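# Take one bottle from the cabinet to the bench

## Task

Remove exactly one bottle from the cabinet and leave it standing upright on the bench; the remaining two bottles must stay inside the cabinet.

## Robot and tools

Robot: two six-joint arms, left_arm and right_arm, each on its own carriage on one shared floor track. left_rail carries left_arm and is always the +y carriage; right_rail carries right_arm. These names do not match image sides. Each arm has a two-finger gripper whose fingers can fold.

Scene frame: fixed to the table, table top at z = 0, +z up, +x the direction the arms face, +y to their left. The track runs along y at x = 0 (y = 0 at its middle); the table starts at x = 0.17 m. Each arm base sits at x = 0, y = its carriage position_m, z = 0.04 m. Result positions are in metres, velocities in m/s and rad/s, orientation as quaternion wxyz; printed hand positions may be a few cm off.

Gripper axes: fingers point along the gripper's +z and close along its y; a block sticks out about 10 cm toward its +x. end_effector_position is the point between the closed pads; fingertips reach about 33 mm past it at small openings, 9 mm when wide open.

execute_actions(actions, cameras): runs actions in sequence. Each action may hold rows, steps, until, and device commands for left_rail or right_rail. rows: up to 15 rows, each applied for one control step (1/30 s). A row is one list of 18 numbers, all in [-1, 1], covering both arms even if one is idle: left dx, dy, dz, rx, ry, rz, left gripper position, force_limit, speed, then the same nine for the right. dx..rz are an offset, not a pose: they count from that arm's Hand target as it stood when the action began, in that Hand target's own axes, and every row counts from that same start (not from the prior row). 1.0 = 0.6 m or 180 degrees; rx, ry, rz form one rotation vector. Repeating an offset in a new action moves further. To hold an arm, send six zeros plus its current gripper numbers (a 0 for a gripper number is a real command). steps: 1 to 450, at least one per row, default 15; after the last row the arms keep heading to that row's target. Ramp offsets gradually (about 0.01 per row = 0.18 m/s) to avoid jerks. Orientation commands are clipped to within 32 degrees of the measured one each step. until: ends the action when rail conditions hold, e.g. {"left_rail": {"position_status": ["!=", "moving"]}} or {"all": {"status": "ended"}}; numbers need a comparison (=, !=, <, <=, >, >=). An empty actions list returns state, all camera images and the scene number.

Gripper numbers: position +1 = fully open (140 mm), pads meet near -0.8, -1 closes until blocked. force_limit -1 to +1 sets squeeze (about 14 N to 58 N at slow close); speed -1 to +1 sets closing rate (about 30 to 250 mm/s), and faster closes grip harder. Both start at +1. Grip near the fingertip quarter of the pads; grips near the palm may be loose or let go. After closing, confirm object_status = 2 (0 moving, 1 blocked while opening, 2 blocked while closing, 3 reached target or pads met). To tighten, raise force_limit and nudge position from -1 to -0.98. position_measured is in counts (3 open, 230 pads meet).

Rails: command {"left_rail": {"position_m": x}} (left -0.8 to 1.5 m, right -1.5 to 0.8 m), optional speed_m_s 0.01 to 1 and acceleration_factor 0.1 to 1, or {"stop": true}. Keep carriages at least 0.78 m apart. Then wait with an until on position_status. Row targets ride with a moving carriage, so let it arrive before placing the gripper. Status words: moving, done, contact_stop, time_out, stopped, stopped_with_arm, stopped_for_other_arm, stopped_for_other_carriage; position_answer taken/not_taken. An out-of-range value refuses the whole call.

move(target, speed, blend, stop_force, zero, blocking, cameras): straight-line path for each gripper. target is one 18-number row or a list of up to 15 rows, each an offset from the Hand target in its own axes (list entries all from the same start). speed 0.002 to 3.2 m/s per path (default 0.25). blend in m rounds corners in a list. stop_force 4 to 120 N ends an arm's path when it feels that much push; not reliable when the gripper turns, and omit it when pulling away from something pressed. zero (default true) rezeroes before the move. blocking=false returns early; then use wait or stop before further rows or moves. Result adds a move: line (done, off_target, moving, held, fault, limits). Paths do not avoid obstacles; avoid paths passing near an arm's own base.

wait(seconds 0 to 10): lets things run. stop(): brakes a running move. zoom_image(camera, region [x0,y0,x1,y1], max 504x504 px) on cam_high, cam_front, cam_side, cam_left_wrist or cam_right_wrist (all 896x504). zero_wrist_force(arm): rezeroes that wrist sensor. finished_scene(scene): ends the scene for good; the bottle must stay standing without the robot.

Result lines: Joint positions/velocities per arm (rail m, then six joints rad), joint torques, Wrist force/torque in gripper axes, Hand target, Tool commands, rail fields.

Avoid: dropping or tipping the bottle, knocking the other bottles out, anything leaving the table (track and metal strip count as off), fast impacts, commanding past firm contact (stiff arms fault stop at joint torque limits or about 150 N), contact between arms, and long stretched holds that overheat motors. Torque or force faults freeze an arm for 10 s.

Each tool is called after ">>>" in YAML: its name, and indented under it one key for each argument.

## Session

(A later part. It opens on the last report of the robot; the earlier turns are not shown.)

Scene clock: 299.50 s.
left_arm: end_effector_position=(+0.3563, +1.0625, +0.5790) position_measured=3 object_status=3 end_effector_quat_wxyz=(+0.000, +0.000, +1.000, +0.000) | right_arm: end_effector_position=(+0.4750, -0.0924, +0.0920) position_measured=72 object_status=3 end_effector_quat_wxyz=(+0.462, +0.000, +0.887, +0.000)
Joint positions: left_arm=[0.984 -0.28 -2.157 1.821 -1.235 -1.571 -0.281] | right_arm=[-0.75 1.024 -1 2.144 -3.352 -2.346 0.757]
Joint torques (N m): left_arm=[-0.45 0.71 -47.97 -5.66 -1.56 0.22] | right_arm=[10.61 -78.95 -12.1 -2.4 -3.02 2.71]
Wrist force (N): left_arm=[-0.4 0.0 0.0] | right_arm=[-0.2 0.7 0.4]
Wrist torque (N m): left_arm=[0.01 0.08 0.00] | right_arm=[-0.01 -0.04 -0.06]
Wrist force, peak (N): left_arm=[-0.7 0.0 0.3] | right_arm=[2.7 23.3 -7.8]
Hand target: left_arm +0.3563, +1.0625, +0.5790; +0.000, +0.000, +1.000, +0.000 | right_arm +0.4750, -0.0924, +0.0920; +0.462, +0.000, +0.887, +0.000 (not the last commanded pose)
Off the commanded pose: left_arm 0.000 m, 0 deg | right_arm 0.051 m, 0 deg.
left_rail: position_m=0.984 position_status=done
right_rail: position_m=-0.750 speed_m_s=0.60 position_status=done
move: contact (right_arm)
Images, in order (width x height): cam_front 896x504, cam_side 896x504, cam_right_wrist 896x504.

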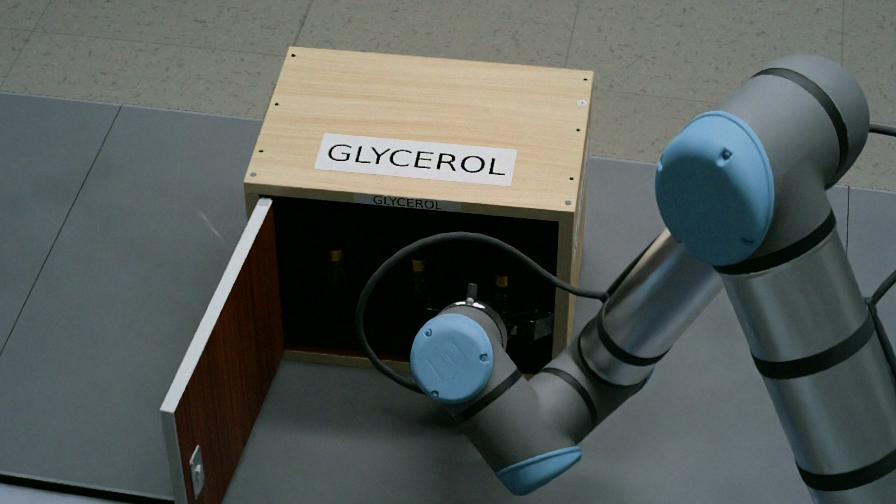

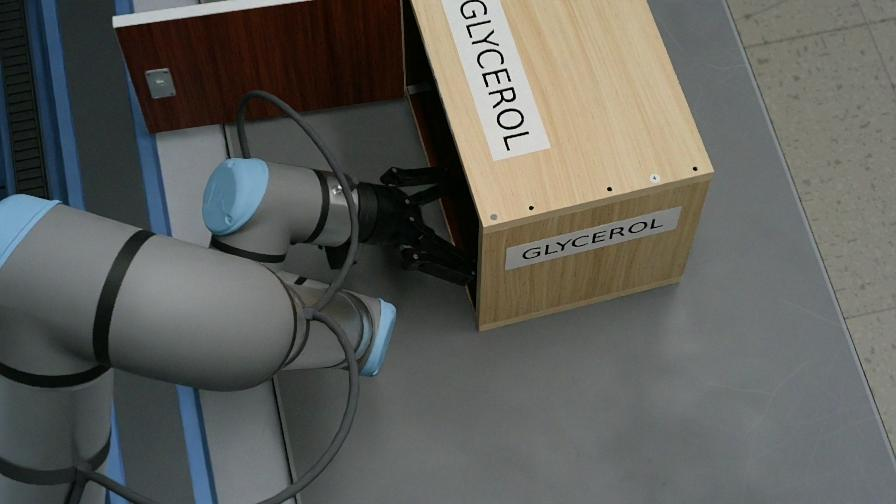

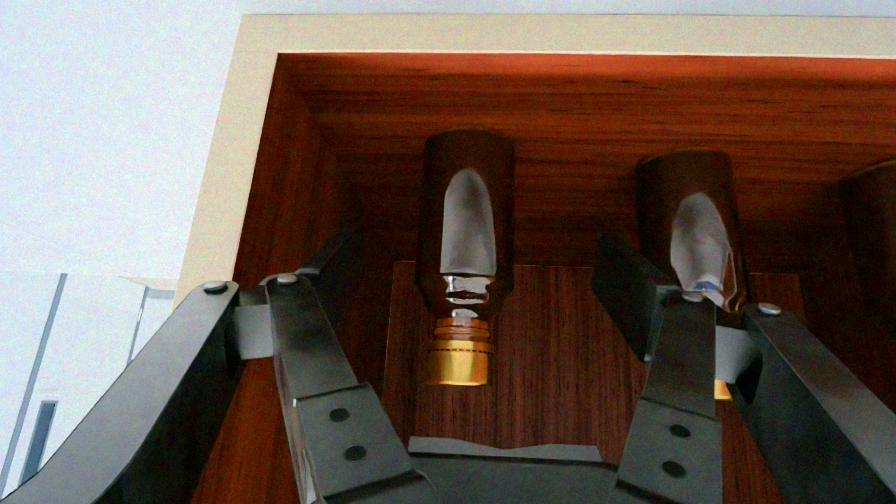

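>>> move:
  target:
    - [0,0,0,0,0,0,1,1,1,0,0,-0.02,0,0,0,0.1,0,0]
    - [0,0,0,0,0,0,1,1,1,0,-0.0087,-0.01,0,0,0,0.1,0,0]
  speed: 0.08

>>> move:
  target: [0,0,0,0,0,0,1,1,1,-0.0247,0,0.0945,0,0,0,0.1,0,0]
  speed: 0.05
  stop_force: 6
  cameras: ["cam_front","cam_right_wrist"]

>>> zoom_image:
  camera: "cam_right_wrist"
  region: [220, 0, 720, 400]

Scene clock: 316.60 s.
left_arm: end_effector_position=(+0.3563, +1.0625, +0.5790) position_measured=3 object_status=3 end_effector_quat_wxyz=(+0.000, +0.000, +1.000, +0.000) | right_arm: end_effector_position=(+0.4700, -0.0976, +0.0955) position_measured=117 object_status=3 end_effector_quat_wxyz=(+0.462, +0.000, +0.887, +0.000)
Joint positions: left_arm=[0.984 -0.28 -2.157 1.821 -1.235 -1.571 -0.281] | right_arm=[-0.75 1.027 -1.012 2.157 -3.351 -2.347 0.76]
Joint torques (N m): left_arm=[2.18 1.8 -48.48 -5.35 -1.42 0.15] | right_arm=[-14.77 -59.05 -12.86 -8.18 0.46 -2.05]
Wrist force (N): left_arm=[0.0 -0.1 -0.2] | right_arm=[-0.1 0.4 0.4]
Wrist torque (N m): left_arm=[0.00 0.00 0.00] | right_arm=[-0.08 -0.05 0.11]
Wrist force, peak (N): left_arm=[-0.7 -0.1 0.0] | right_arm=[0.1 1.5 -0.4]
Hand target: left_arm +0.3563, +1.0625, +0.5790; +0.000, +0.000, +1.000, +0.000 | right_arm +0.4701, -0.0977, +0.0955; +0.462, +0.000, +0.887, +0.000
Off the commanded pose: left_arm 0.000 m, 0 deg | right_arm 0.000 m, 0 deg.
left_rail: position_m=0.984 position_status=done
right_rail: position_m=-0.750 speed_m_s=0.60 position_status=done
move: done

Scene clock: 318.80 s.
left_arm: end_effector_position=(+0.3563, +1.0625, +0.5790) position_measured=3 object_status=3 end_effector_quat_wxyz=(+0.000, +0.000, +1.000, +0.000) | right_arm: end_effector_position=(+0.5250, -0.0977, +0.0751) position_measured=117 object_status=3 end_effector_quat_wxyz=(+0.462, +0.000, +0.887, +0.000)
Joint positions: left_arm=[0.984 -0.28 -2.157 1.821 -1.235 -1.571 -0.281] | right_arm=[-0.75 0.958 -0.951 2.114 -3.421 -2.305 0.685]
Joint torques (N m): left_arm=[1.72 2.53 -47.83 -5.73 -1.28 0.27] | right_arm=[-17.36 -64.09 -32.73 -8.63 0.9 -2.38]
Wrist force (N): left_arm=[-0.4 -0.1 -0.1] | right_arm=[-0.3 0.4 0.6]
Wrist torque (N m): left_arm=[0.00 0.09 0.00] | right_arm=[-0.08 -0.01 0.12]
Wrist force, peak (N): left_arm=[-0.4 0.2 0.4] | right_arm=[-0.2 0.8 1.4]
Hand target: left_arm +0.3563, +1.0625, +0.5790; +0.000, +0.000, +1.000, +0.000 | right_arm +0.5250, -0.0977, +0.0751; +0.462, +0.000, +0.887, +0.000
Off the commanded pose: left_arm 0.000 m, 0 deg | right_arm 0.000 m, 0 deg.
left_rail: position_m=0.984 position_status=done
right_rail: position_m=-0.750 speed_m_s=0.60 position_status=done
move: done
Images, in order (width x height): cam_front 896x504, cam_right_wrist 896x504.

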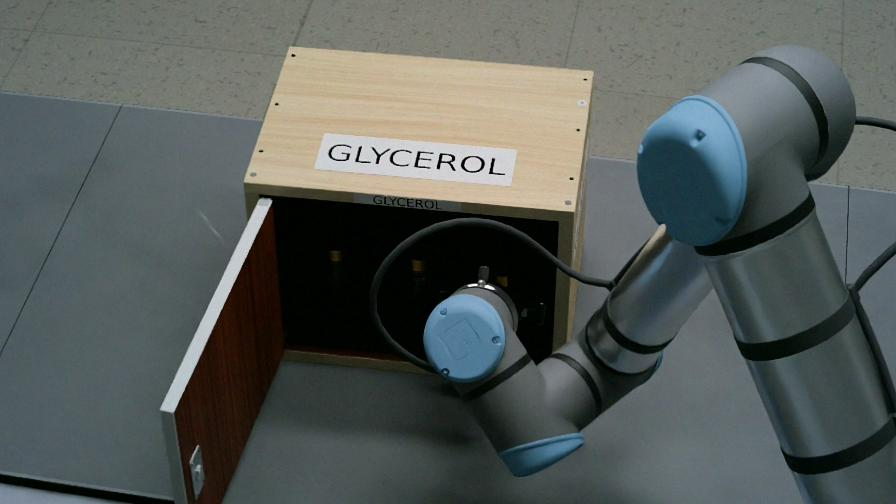

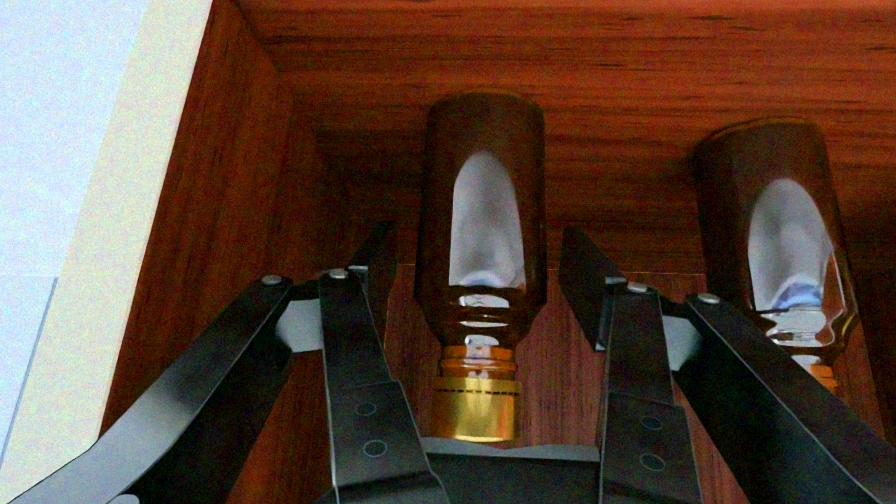

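Scaled by 1.008 from the camera's 896x504 image, which has a finer 1280x720 frame.

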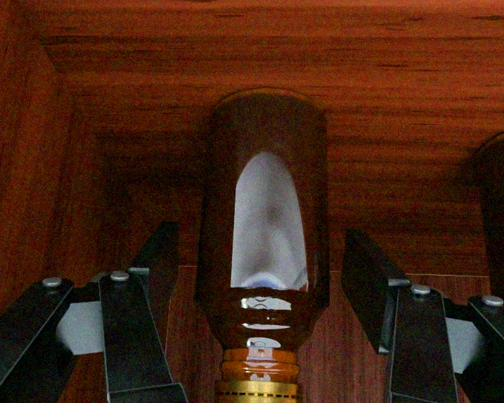

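>>> move:
  target: [0,0,0,0,0,0,1,1,1,0,0,-0.006,0,0,0,0.1,0,0]
  speed: 0.05

>>> execute_actions:
  actions:
    - {"rows":[[0,0,0,0,0,0,1,1,1,0,0,0,0,0,0,-1,-0.1,-1]],"steps":75}
  cameras: ["cam_right_wrist"]

Scene clock: 328.77 s.
left_arm: end_effector_position=(+0.3563, +1.0625, +0.5790) position_measured=3 object_status=3 end_effector_quat_wxyz=(+0.000, +0.000, +1.000, +0.000) | right_arm: end_effector_position=(+0.5221, -0.0977, +0.0771) position_measured=117 object_status=3 end_effector_quat_wxyz=(+0.462, +0.000, +0.887, +0.000)
Joint positions: left_arm=[0.984 -0.28 -2.157 1.821 -1.235 -1.571 -0.281] | right_arm=[-0.75 0.961 -0.955 2.117 -3.416 -2.307 0.688]
Joint torques (N m): left_arm=[1.8 1.13 -47.82 -5.67 -1.52 0.08] | right_arm=[11.81 -86.72 -11.78 -2.83 -3.02 2.55]
Wrist force (N): left_arm=[-0.1 0.3 -0.1] | right_arm=[-0.3 0.5 0.9]
Wrist torque (N m): left_arm=[0.07 0.03 0.00] | right_arm=[-0.07 -0.02 -0.05]
Wrist force, peak (N): left_arm=[-0.2 0.6 0.4] | right_arm=[-0.1 0.7 1.5]
Hand target: left_arm +0.3563, +1.0625, +0.5790; +0.000, +0.000, +1.000, +0.000 | right_arm +0.5221, -0.0977, +0.0771; +0.462, +0.000, +0.887, +0.000
Off the commanded pose: left_arm 0.000 m, 0 deg | right_arm 0.000 m, 0 deg.
left_rail: position_m=0.984 position_status=done
right_rail: position_m=-0.750 speed_m_s=0.60 position_status=done
move: done

Scene clock: 331.67 s.
left_arm: end_effector_position=(+0.3563, +1.0625, +0.5790) position_measured=3 object_status=3 end_effector_quat_wxyz=(+0.000, +0.000, +1.000, +0.000) | right_arm: end_effector_position=(+0.5220, -0.0977, +0.0771) position_measured=241 object_status=0 end_effector_quat_wxyz=(+0.462, +0.000, +0.887, +0.000)
Joint positions: left_arm=[0.984 -0.28 -2.157 1.821 -1.235 -1.571 -0.281] | right_arm=[-0.75 0.961 -0.956 2.117 -3.416 -2.307 0.688]
Joint torques (N m): left_arm=[1.72 2.45 -48.14 -5.69 -1.54 0.08] | right_arm=[7.5 -74.32 -25.04 -6.94 -0.67 2.31]
Wrist force (N): left_arm=[0.2 -0.1 0.1] | right_arm=[-0.9 7.4 -0.4]
Wrist torque (N m): left_arm=[0.00 -0.04 -0.01] | right_arm=[0.22 0.02 -0.15]
Wrist force, peak (N): left_arm=[-0.5 0.3 0.3] | right_arm=[-0.8 8.4 -0.1]
Hand target: left_arm +0.3563, +1.0625, +0.5790; +0.000, +0.000, +1.000, +0.000 | right_arm +0.5221, -0.0977, +0.0771; +0.462, +0.000, +0.887, +0.000
Off the commanded pose: left_arm 0.000 m, 0 deg | right_arm 0.000 m, 0 deg.
left_rail: position_m=0.984 position_status=done
right_rail: position_m=-0.750 speed_m_s=0.60 position_status=done
Images, in order (width x height): cam_right_wrist 896x504.

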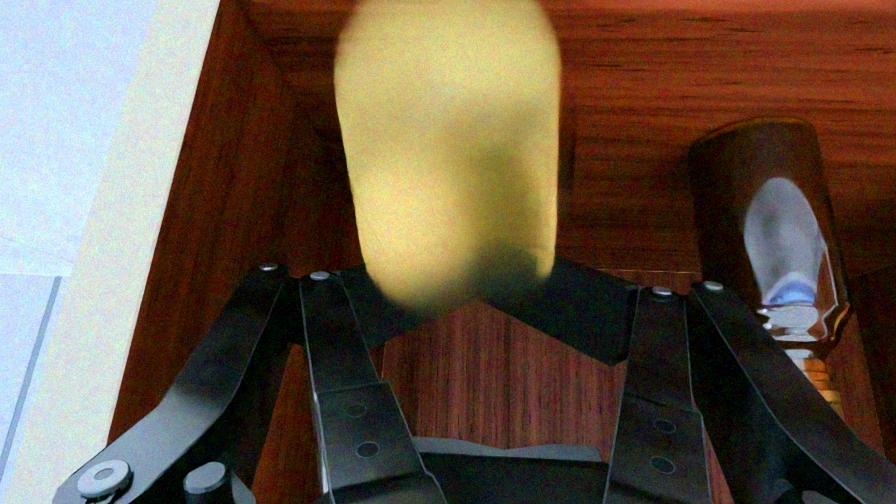

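>>> wait:
  seconds: 0.5
  cameras: ["cam_front","cam_side","cam_right_wrist"]

>>> zoom_image:
  camera: "cam_side"
  region: [280, 60, 560, 320]

>>> zoom_image:
  camera: "cam_right_wrist"
  region: [220, 0, 720, 400]

Scene clock: 339.50 s.
left_arm: end_effector_position=(+0.3563, +1.0625, +0.5790) position_measured=3 object_status=3 end_effector_quat_wxyz=(+0.000, +0.000, +1.000, +0.000) | right_arm: end_effector_position=(+0.5221, -0.0977, +0.0771) position_measured=241 object_status=3 end_effector_quat_wxyz=(+0.462, +0.000, +0.887, +0.000)
Joint positions: left_arm=[0.984 -0.28 -2.157 1.821 -1.235 -1.571 -0.281] | right_arm=[-0.75 0.961 -0.956 2.117 -3.416 -2.307 0.688]
Joint torques (N m): left_arm=[2.29 3.12 -47.98 -5.69 -1.67 0.08] | right_arm=[-6.21 -62.77 -28.36 -2.61 -3.02 1.26]
Wrist force (N): left_arm=[-0.1 -0.1 0.2] | right_arm=[-1.0 7.1 0.1]
Wrist torque (N m): left_arm=[-0.02 0.02 0.00] | right_arm=[0.15 0.03 -0.15]
Wrist force, peak (N): left_arm=[-0.2 0.2 0.6] | right_arm=[-0.4 8.3 0.3]
Hand target: left_arm +0.3563, +1.0625, +0.5790; +0.000, +0.000, +1.000, +0.000 | right_arm +0.5221, -0.0977, +0.0771; +0.462, +0.000, +0.887, +0.000
Tool commands: left_gripper/position=+1.0 left_gripper/force_limit=+1.0 left_gripper/speed=+1.0 right_gripper/position=-1.0 right_gripper/force_limit=-0.1 right_gripper/speed=-1.0
Off the commanded pose: left_arm 0.000 m, 0 deg | right_arm 0.000 m, 0 deg.
left_rail: position_m=0.984 position_status=done
right_rail: position_m=-0.750 speed_m_s=0.60 position_status=done
wait: 0.50 s; at rest from the start
Images, in order (width x height): cam_front 896x504, cam_side 896x504, cam_right_wrist 896x504.

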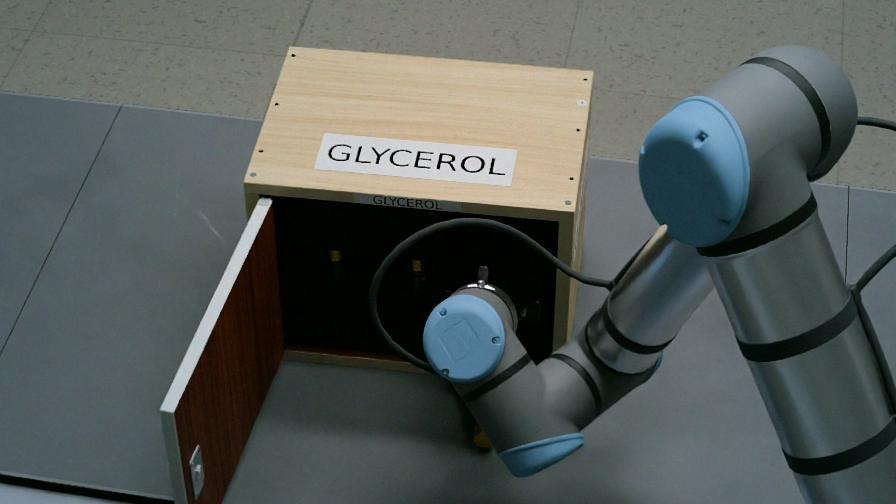

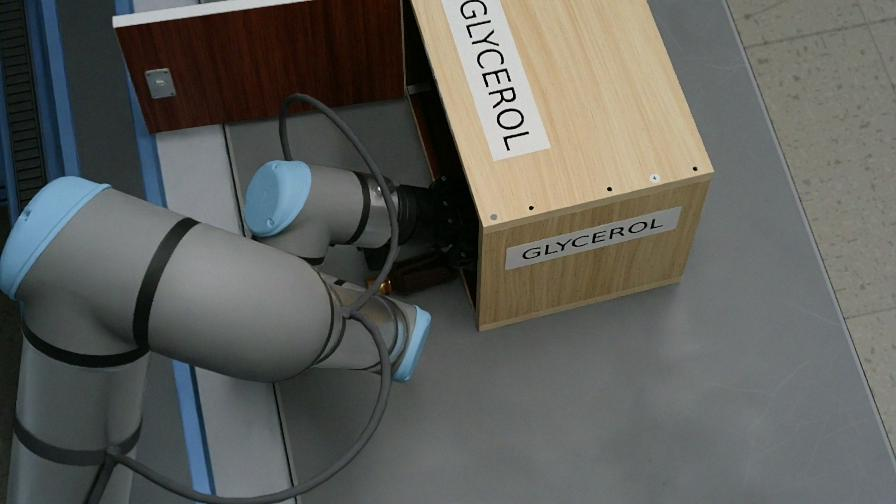

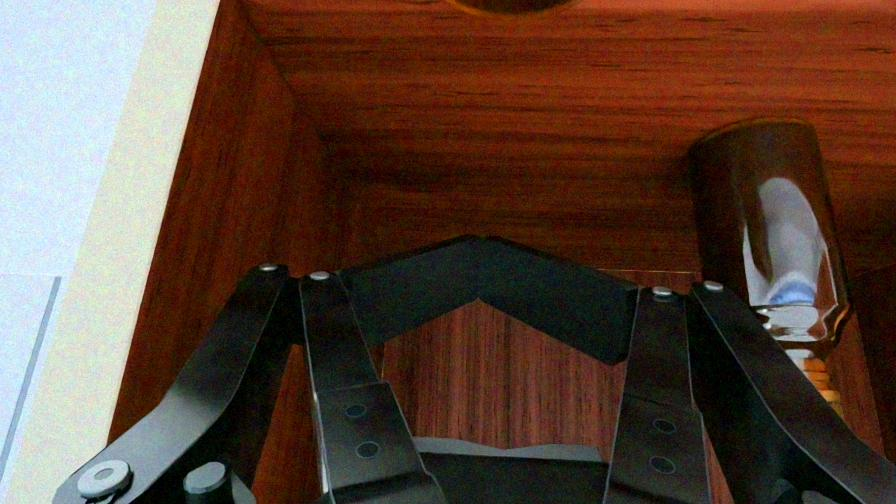

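Scaled by 1.800 from the camera's 896x504 image, which has a finer 1280x720 frame.

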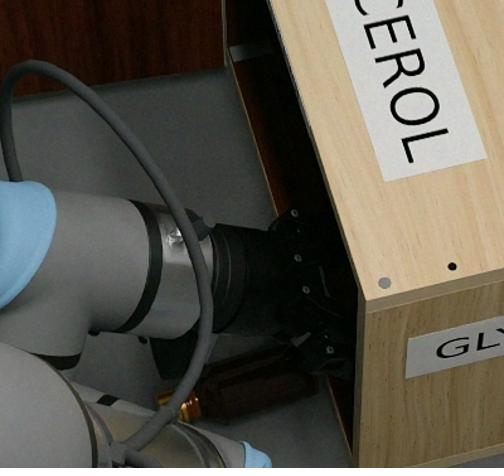

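Scaled by 1.008 from the camera's 896x504 image, which has a finer 1280x720 frame.

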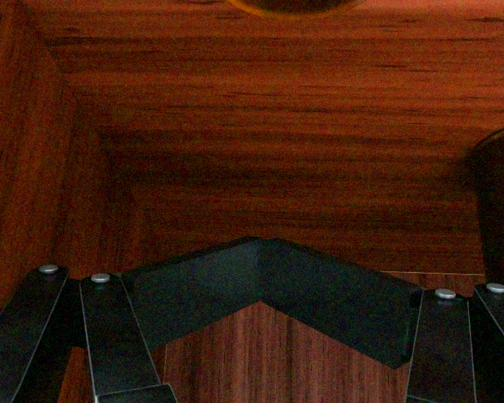

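>>> move:
  target:
    - [0,0,0,0,0,0,1,1,1,-0.109,0.01,-0.0765,0,0,0,-1,-0.1,-1]
    - [0,0,0,0,0,0,1,1,1,-0.027,0.01,-0.427,0,0,0,-1,-0.1,-1]
  speed: [0.06,0.2]
  cameras: ["cam_front","cam_side","cam_right_wrist"]

>>> zoom_image:
  camera: "cam_side"
  region: [280, 60, 560, 320]

Scene clock: 354.03 s.
left_arm: end_effector_position=(+0.3563, +1.0625, +0.5790) position_measured=3 object_status=3 end_effector_quat_wxyz=(+0.000, +0.000, +1.000, +0.000) | right_arm: end_effector_position=(+0.3216, -0.0916, +0.2374) position_measured=253 object_status=3 end_effector_quat_wxyz=(+0.462, +0.000, +0.887, +0.000)
Joint positions: left_arm=[0.984 -0.28 -2.157 1.821 -1.235 -1.571 -0.281] | right_arm=[-0.75 1.239 -1.318 2.174 -2.861 -2.456 1.031]
Joint torques (N m): left_arm=[0.97 1.96 -48.88 -6.08 -1.61 0.34] | right_arm=[11.51 -66.29 -43.48 -2.18 -3.23 3.05]
Wrist force (N): left_arm=[-0.4 0.2 0.1] | right_arm=[-0.3 0.7 0.8]
Wrist torque (N m): left_arm=[0.05 0.10 -0.01] | right_arm=[-0.03 -0.02 -0.02]
Wrist force, peak (N): left_arm=[-0.5 0.1 0.6] | right_arm=[2.5 7.7 2.4]
Hand target: left_arm +0.3563, +1.0625, +0.5790; +0.000, +0.000, +1.000, +0.000 | right_arm +0.3216, -0.0916, +0.2375; +0.462, +0.000, +0.887, +0.000
Off the commanded pose: left_arm 0.000 m, 0 deg | right_arm 0.000 m, 0 deg.
left_rail: position_m=0.984 position_status=done
right_rail: position_m=-0.750 speed_m_s=0.60 position_status=done
move: done
Images, in order (width x height): cam_front 896x504, cam_side 896x504, cam_right_wrist 896x504.

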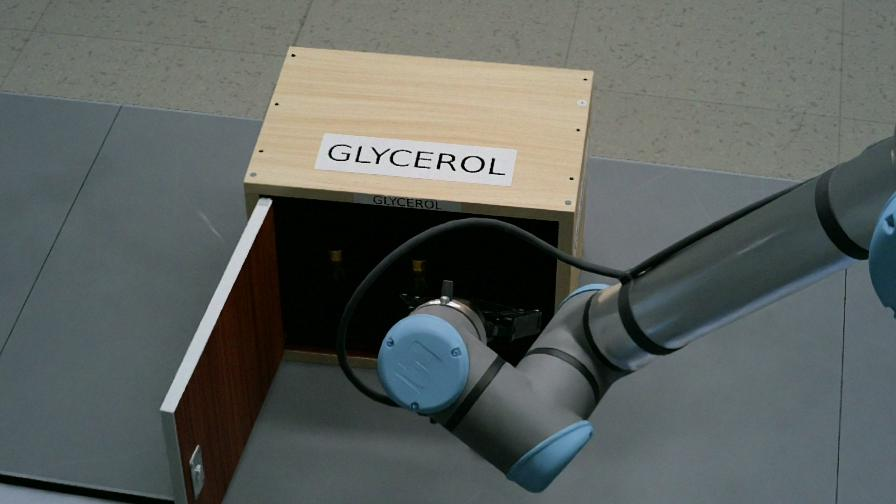

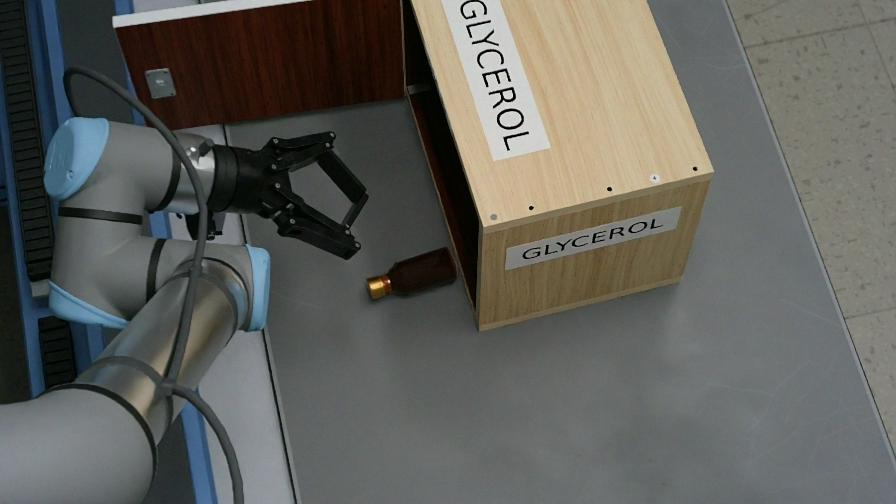

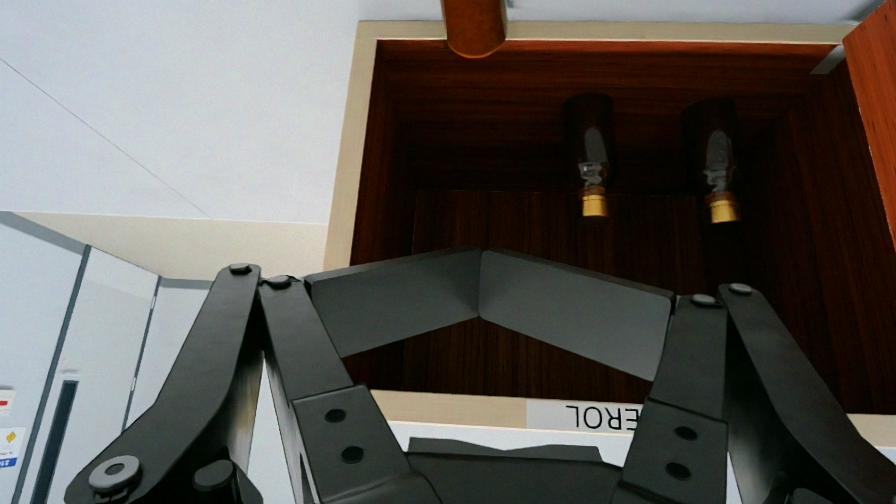

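Scaled by 1.800 from the camera's 896x504 image, which has a finer 1280x720 frame.

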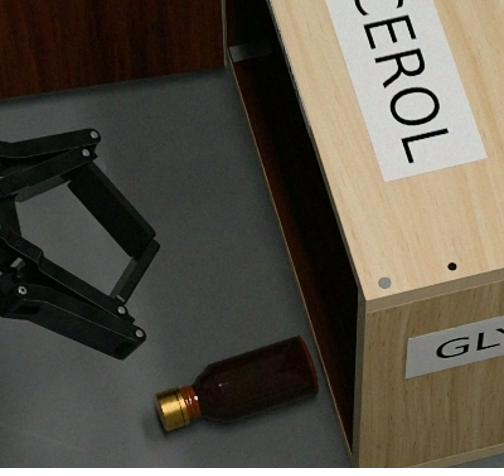

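>>> move:
  target: [0,0,0,0,0,0,1,1,1,0.084,0.005,0.075,0,0.111,0,0.3,-0.1,0]
  speed: 0.15
  cameras: ["cam_side","cam_right_wrist"]

>>> zoom_image:
  camera: "cam_right_wrist"
  region: [250, 0, 750, 300]

Scene clock: 394.10 s.
left_arm: end_effector_position=(+0.3563, +1.0625, +0.5790) position_measured=3 object_status=3 end_effector_quat_wxyz=(+0.000, +0.000, +1.000, +0.000) | right_arm: end_effector_position=(+0.3295, -0.0886, +0.1704) position_measured=91 object_status=3 end_effector_quat_wxyz=(+0.301, +0.000, +0.954, +0.000)
Joint positions: left_arm=[0.984 -0.28 -2.157 1.821 -1.235 -1.571 -0.281] | right_arm=[-0.75 1.11 -1.35 2.137 -2.659 -2.111 1.026]
Joint torques (N m): left_arm=[1.63 3.15 -49 -6.06 -1.82 -0.09] | right_arm=[-14.68 -44.86 -45.37 -2.64 0.89 -2.2]
Wrist force (N): left_arm=[-0.3 0.3 0.5] | right_arm=[-0.1 1.2 0.8]
Wrist torque (N m): left_arm=[0.09 0.07 0.00] | right_arm=[0.17 -0.04 0.12]
Wrist force, peak (N): left_arm=[-0.5 0.6 0.2] | right_arm=[0.6 1.2 1.5]
Hand target: left_arm +0.3563, +1.0625, +0.5790; +0.000, +0.000, +1.000, +0.000 | right_arm +0.3295, -0.0886, +0.1704; +0.301, +0.000, +0.954, +0.000
Off the commanded pose: left_arm 0.000 m, 0 deg | right_arm 0.000 m, 0 deg.
left_rail: position_m=0.984 position_status=done
right_rail: position_m=-0.750 speed_m_s=0.60 position_status=done
move: done
Images, in order (width x height): cam_side 896x504, cam_right_wrist 896x504.

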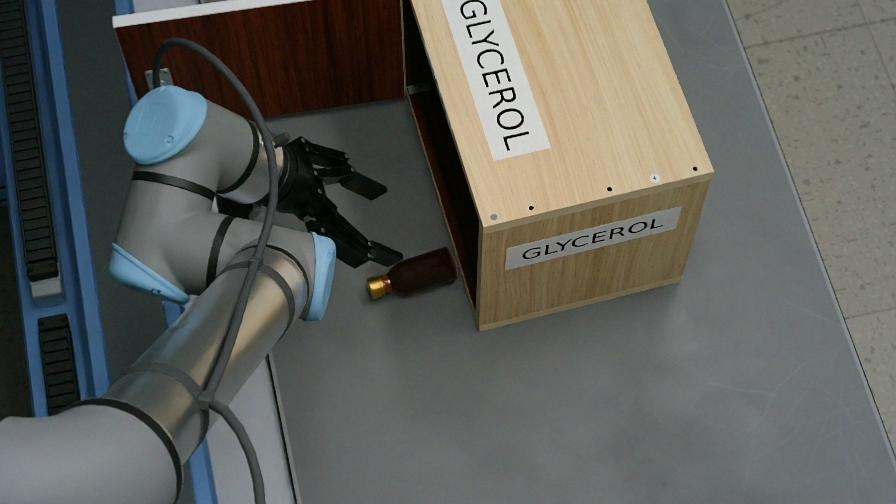

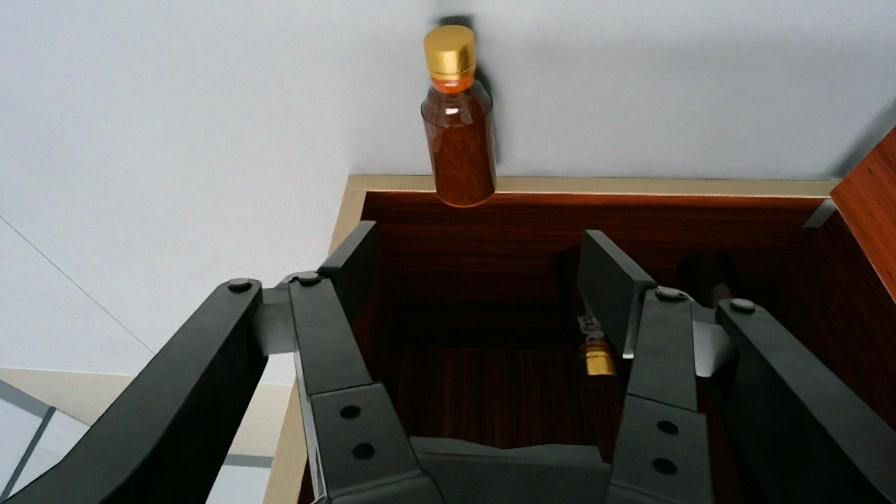

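Scaled by 1.008 from the camera's 896x504 image, which has a finer 1280x720 frame.

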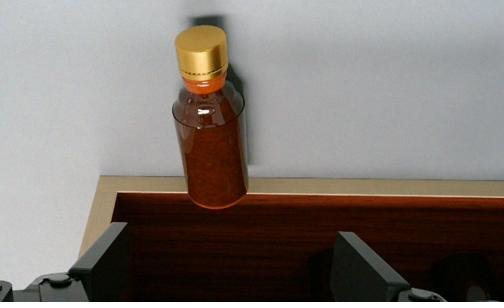

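>>> move:
  target: [0,0,0,0,0,0,1,1,1,0.0527,-0.02,0.089,-0.0191,0,-0.0273,0.3,-0.1,0]
  speed: 0.15
  cameras: ["cam_right_wrist"]

>>> zoom_image:
  camera: "cam_right_wrist"
  region: [250, 0, 750, 300]

Scene clock: 418.60 s.
left_arm: end_effector_position=(+0.3563, +1.0625, +0.5790) position_measured=3 object_status=3 end_effector_quat_wxyz=(+0.000, +0.000, +1.000, +0.000) | right_arm: end_effector_position=(+0.3342, -0.1006, +0.1085) position_measured=91 object_status=3 end_effector_quat_wxyz=(+0.300, -0.050, +0.952, +0.016)
Joint positions: left_arm=[0.984 -0.28 -2.157 1.821 -1.235 -1.571 -0.281] | right_arm=[-0.75 1.078 -1.28 2.228 -2.893 -2.065 0.879]
Joint torques (N m): left_arm=[0.92 3.56 -48.02 -6.1 -1.66 -0.08] | right_arm=[-15.32 -46.87 -20.43 -8.77 1.25 -2.19]
Wrist force (N): left_arm=[-0.1 0.0 0.4] | right_arm=[0.3 1.1 1.1]
Wrist torque (N m): left_arm=[0.00 0.02 0.00] | right_arm=[0.15 -0.13 0.13]
Wrist force, peak (N): left_arm=[-0.3 -0.2 0.7] | right_arm=[1.0 0.3 2.1]
Hand target: left_arm +0.3563, +1.0625, +0.5790; +0.000, +0.000, +1.000, +0.000 | right_arm +0.3342, -0.1006, +0.1085; +0.300, -0.050, +0.952, +0.016
Off the commanded pose: left_arm 0.000 m, 0 deg | right_arm 0.000 m, 0 deg.
left_rail: position_m=0.984 position_status=done
right_rail: position_m=-0.750 speed_m_s=0.60 position_status=done
move: done
Images, in order (width x height): cam_right_wrist 896x504.

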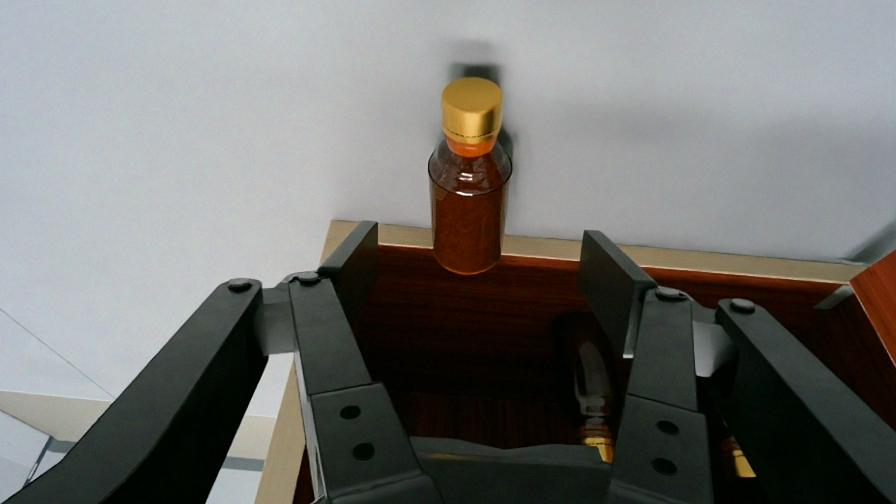

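Scaled by 1.008 from the camera's 896x504 image, which has a finer 1280x720 frame.

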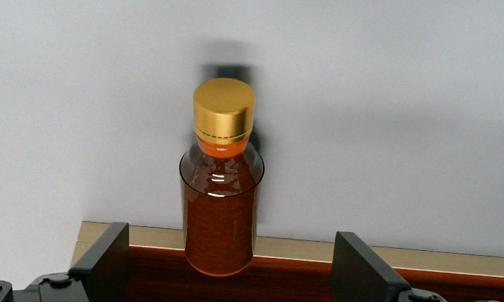

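>>> move:
  target: [0,0,0,0,0,0,1,1,1,0,0,0.133,0,0,0,0.3,-0.1,0]
  speed: 0.06
  stop_force: 8
  cameras: ["cam_side","cam_right_wrist"]

>>> zoom_image:
  camera: "cam_right_wrist"
  region: [250, 50, 750, 400]

Scene clock: 425.67 s.
left_arm: end_effector_position=(+0.3563, +1.0625, +0.5790) position_measured=3 object_status=3 end_effector_quat_wxyz=(+0.000, +0.000, +1.000, +0.000) | right_arm: end_effector_position=(+0.3797, -0.0958, +0.0431) position_measured=91 object_status=3 end_effector_quat_wxyz=(+0.300, -0.050, +0.952, +0.016)
Joint positions: left_arm=[0.984 -0.28 -2.157 1.821 -1.235 -1.571 -0.281] | right_arm=[-0.75 1.019 -1.142 2.217 -3.049 -2.043 0.817]
Joint torques (N m): left_arm=[-0.56 3.92 -49.6 -6.21 -1.6 -0.09] | right_arm=[-15.75 -52.36 -36.6 -8.85 0.9 -2.49]
Wrist force (N): left_arm=[-0.2 0.2 0.3] | right_arm=[0.2 0.6 1.3]
Wrist torque (N m): left_arm=[0.06 0.04 0.00] | right_arm=[0.02 -0.09 0.13]
Wrist force, peak (N): left_arm=[-0.7 0.0 0.3] | right_arm=[0.0 0.6 2.2]
Hand target: left_arm +0.3563, +1.0625, +0.5790; +0.000, +0.000, +1.000, +0.000 | right_arm +0.3797, -0.0958, +0.0431; +0.300, -0.050, +0.952, +0.016
Off the commanded pose: left_arm 0.000 m, 0 deg | right_arm 0.000 m, 0 deg.
left_rail: position_m=0.984 position_status=done
right_rail: position_m=-0.750 speed_m_s=0.60 position_status=done
move: done
Images, in order (width x height): cam_side 896x504, cam_right_wrist 896x504.

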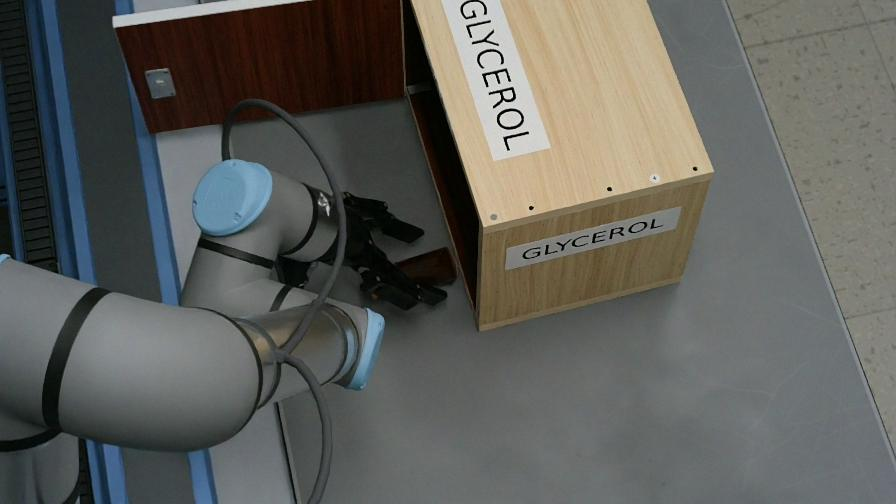

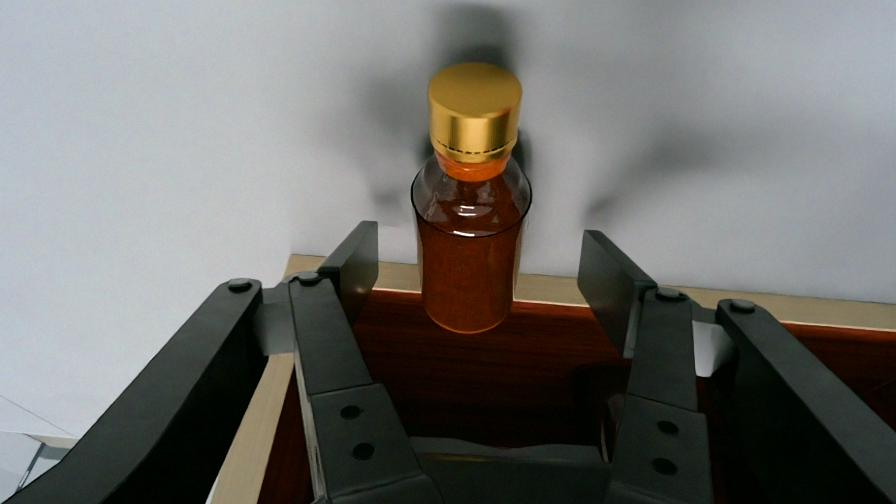

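Scaled by 1.008 from the camera's 896x504 image, which has a finer 1280x720 frame.

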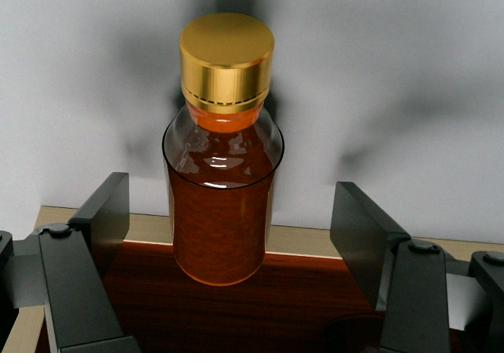

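>>> execute_actions:
  actions:
    - {"rows":[[0,0,0,0,0,0,1,1,1,0,0,0,0,0,0,-1,-0.1,-1]],"steps":75}
  cameras: ["cam_side","cam_right_wrist"]

Scene clock: 438.37 s.
left_arm: end_effector_position=(+0.3563, +1.0625, +0.5790) position_measured=3 object_status=3 end_effector_quat_wxyz=(+0.000, +0.000, +1.000, +0.000) | right_arm: end_effector_position=(+0.3797, -0.0958, +0.0431) position_measured=162 object_status=2 end_effector_quat_wxyz=(+0.300, -0.050, +0.952, +0.016)
Joint positions: left_arm=[0.984 -0.28 -2.157 1.821 -1.235 -1.571 -0.281] | right_arm=[-0.75 1.019 -1.142 2.217 -3.049 -2.043 0.817]
Joint torques (N m): left_arm=[1.3 3.56 -49.39 -6.49 -1.77 0.09] | right_arm=[-14.5 -53.61 -31.2 -4.96 -1.95 -2.07]
Wrist force (N): left_arm=[-0.4 0.1 0.0] | right_arm=[-1.5 -0.3 -2.8]
Wrist torque (N m): left_arm=[0.04 0.08 0.00] | right_arm=[0.15 -0.06 0.09]
Wrist force, peak (N): left_arm=[-0.8 0.3 -0.2] | right_arm=[-1.9 -0.5 -3.5]
Hand target: left_arm +0.3563, +1.0625, +0.5790; +0.000, +0.000, +1.000, +0.000 | right_arm +0.3797, -0.0959, +0.0431; +0.300, -0.050, +0.952, +0.016
Off the commanded pose: left_arm 0.000 m, 0 deg | right_arm 0.000 m, 0 deg.
left_rail: position_m=0.984 position_status=done
right_rail: position_m=-0.750 speed_m_s=0.60 position_status=done
Images, in order (width x height): cam_side 896x504, cam_right_wrist 896x504.

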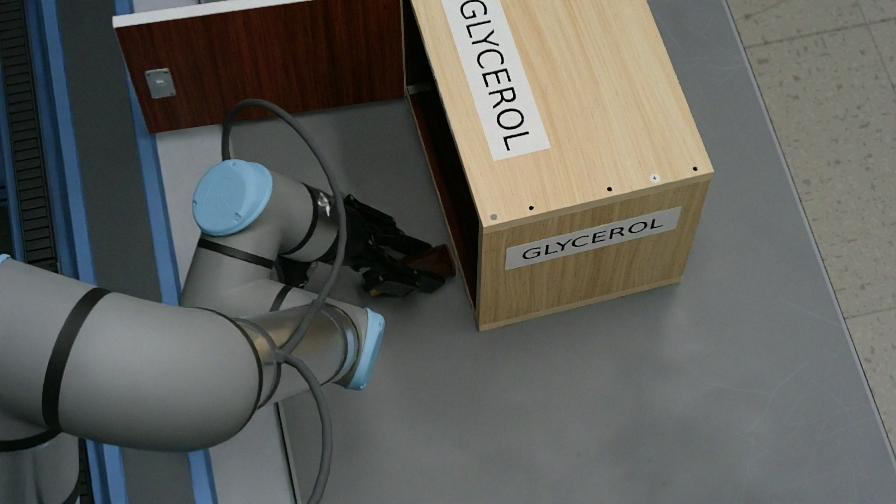

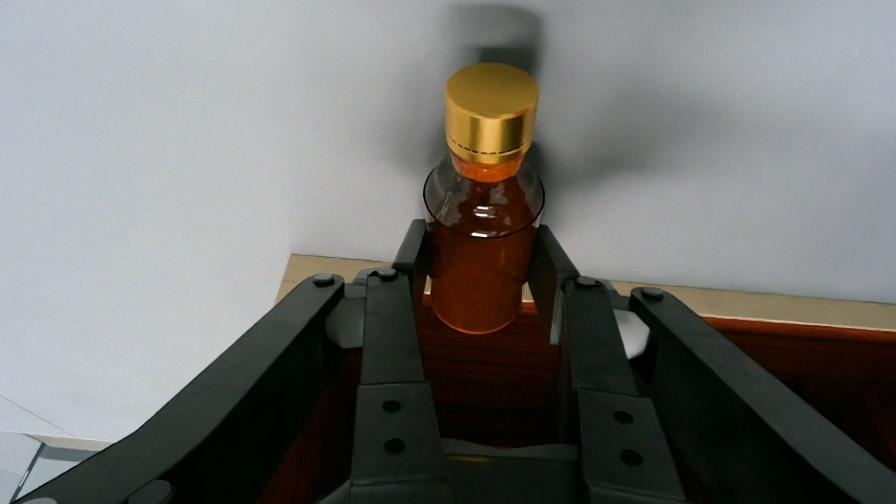

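>>> move:
  target:
    - [0,0,0,0,0,0,1,1,1,-0.0287,0,-0.041,0,0,0,-1,-0.1,-1]
    - [0,0,0,0,0,0,1,1,1,-0.064,-0.188,-0.301,0,0,0,-1,-0.1,-1]
  speed: [0.06,0.15]
  blend: 0.015
  cameras: ["cam_high","cam_side","cam_right_wrist"]

Scene clock: 450.40 s.
left_arm: end_effector_position=(+0.3563, +1.0625, +0.5790) position_measured=3 object_status=3 end_effector_quat_wxyz=(+0.000, +0.000, +1.000, +0.000) | right_arm: end_effector_position=(+0.3198, -0.2155, +0.2130) position_measured=162 object_status=2 end_effector_quat_wxyz=(+0.300, -0.050, +0.952, +0.016)
Joint positions: left_arm=[0.984 -0.28 -2.157 1.821 -1.235 -1.571 -0.281] | right_arm=[-0.75 0.996 -1.618 2.366 -2.733 -2.034 0.793]
Joint torques (N m): left_arm=[0.58 3.31 -49.47 -6.21 -1.72 -0.2] | right_arm=[-15.63 -44.13 -28.98 -3.17 0.54 -2.3]
Wrist force (N): left_arm=[-0.5 -0.3 0.4] | right_arm=[1.5 0.5 3.5]
Wrist torque (N m): left_arm=[-0.05 0.11 0.00] | right_arm=[-0.01 -0.02 0.13]
Wrist force, peak (N): left_arm=[-0.2 0.5 0.6] | right_arm=[2.0 0.4 4.3]
Hand target: left_arm +0.3563, +1.0625, +0.5790; +0.000, +0.000, +1.000, +0.000 | right_arm +0.3197, -0.2155, +0.2131; +0.300, -0.050, +0.952, +0.016
Off the commanded pose: left_arm 0.000 m, 0 deg | right_arm 0.000 m, 0 deg.
left_rail: position_m=0.984 position_status=done
right_rail: position_m=-0.750 speed_m_s=0.60 position_status=done
move: done
Images, in order (width x height): cam_high 896x504, cam_side 896x504, cam_right_wrist 896x504.

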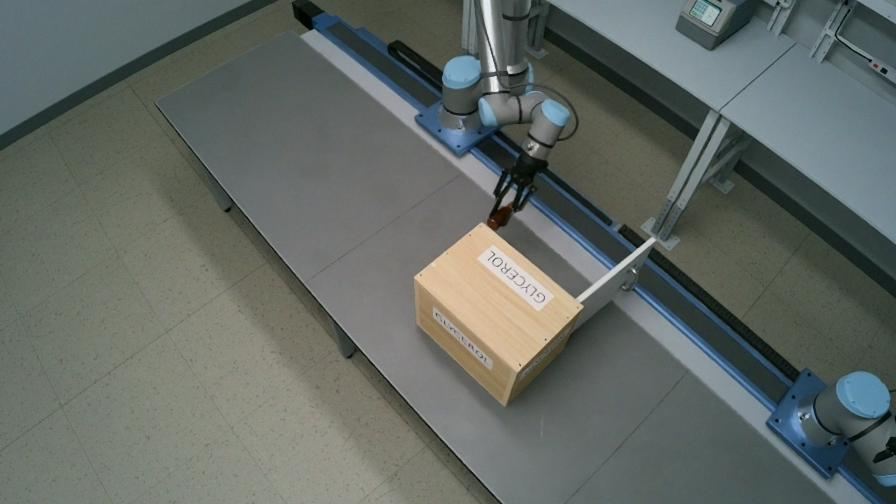

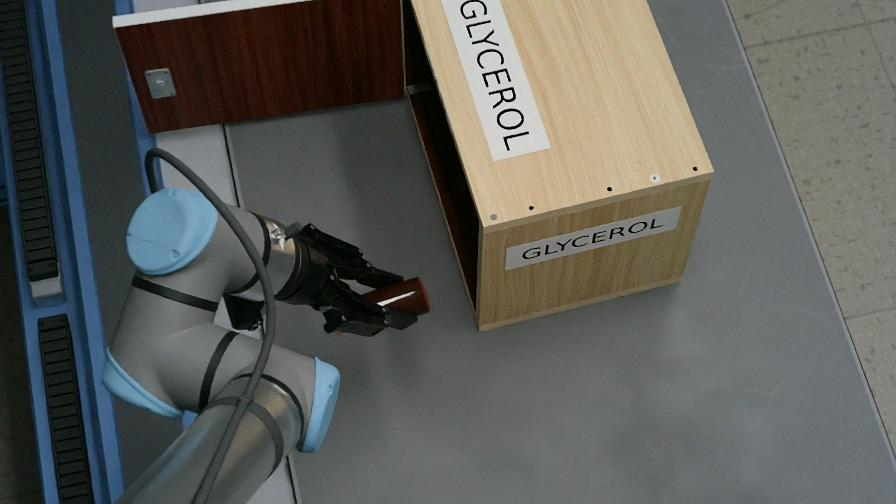

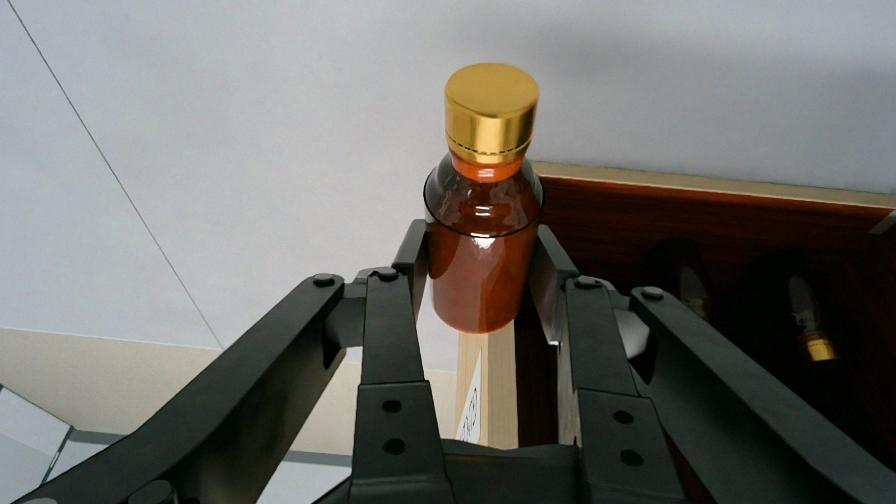

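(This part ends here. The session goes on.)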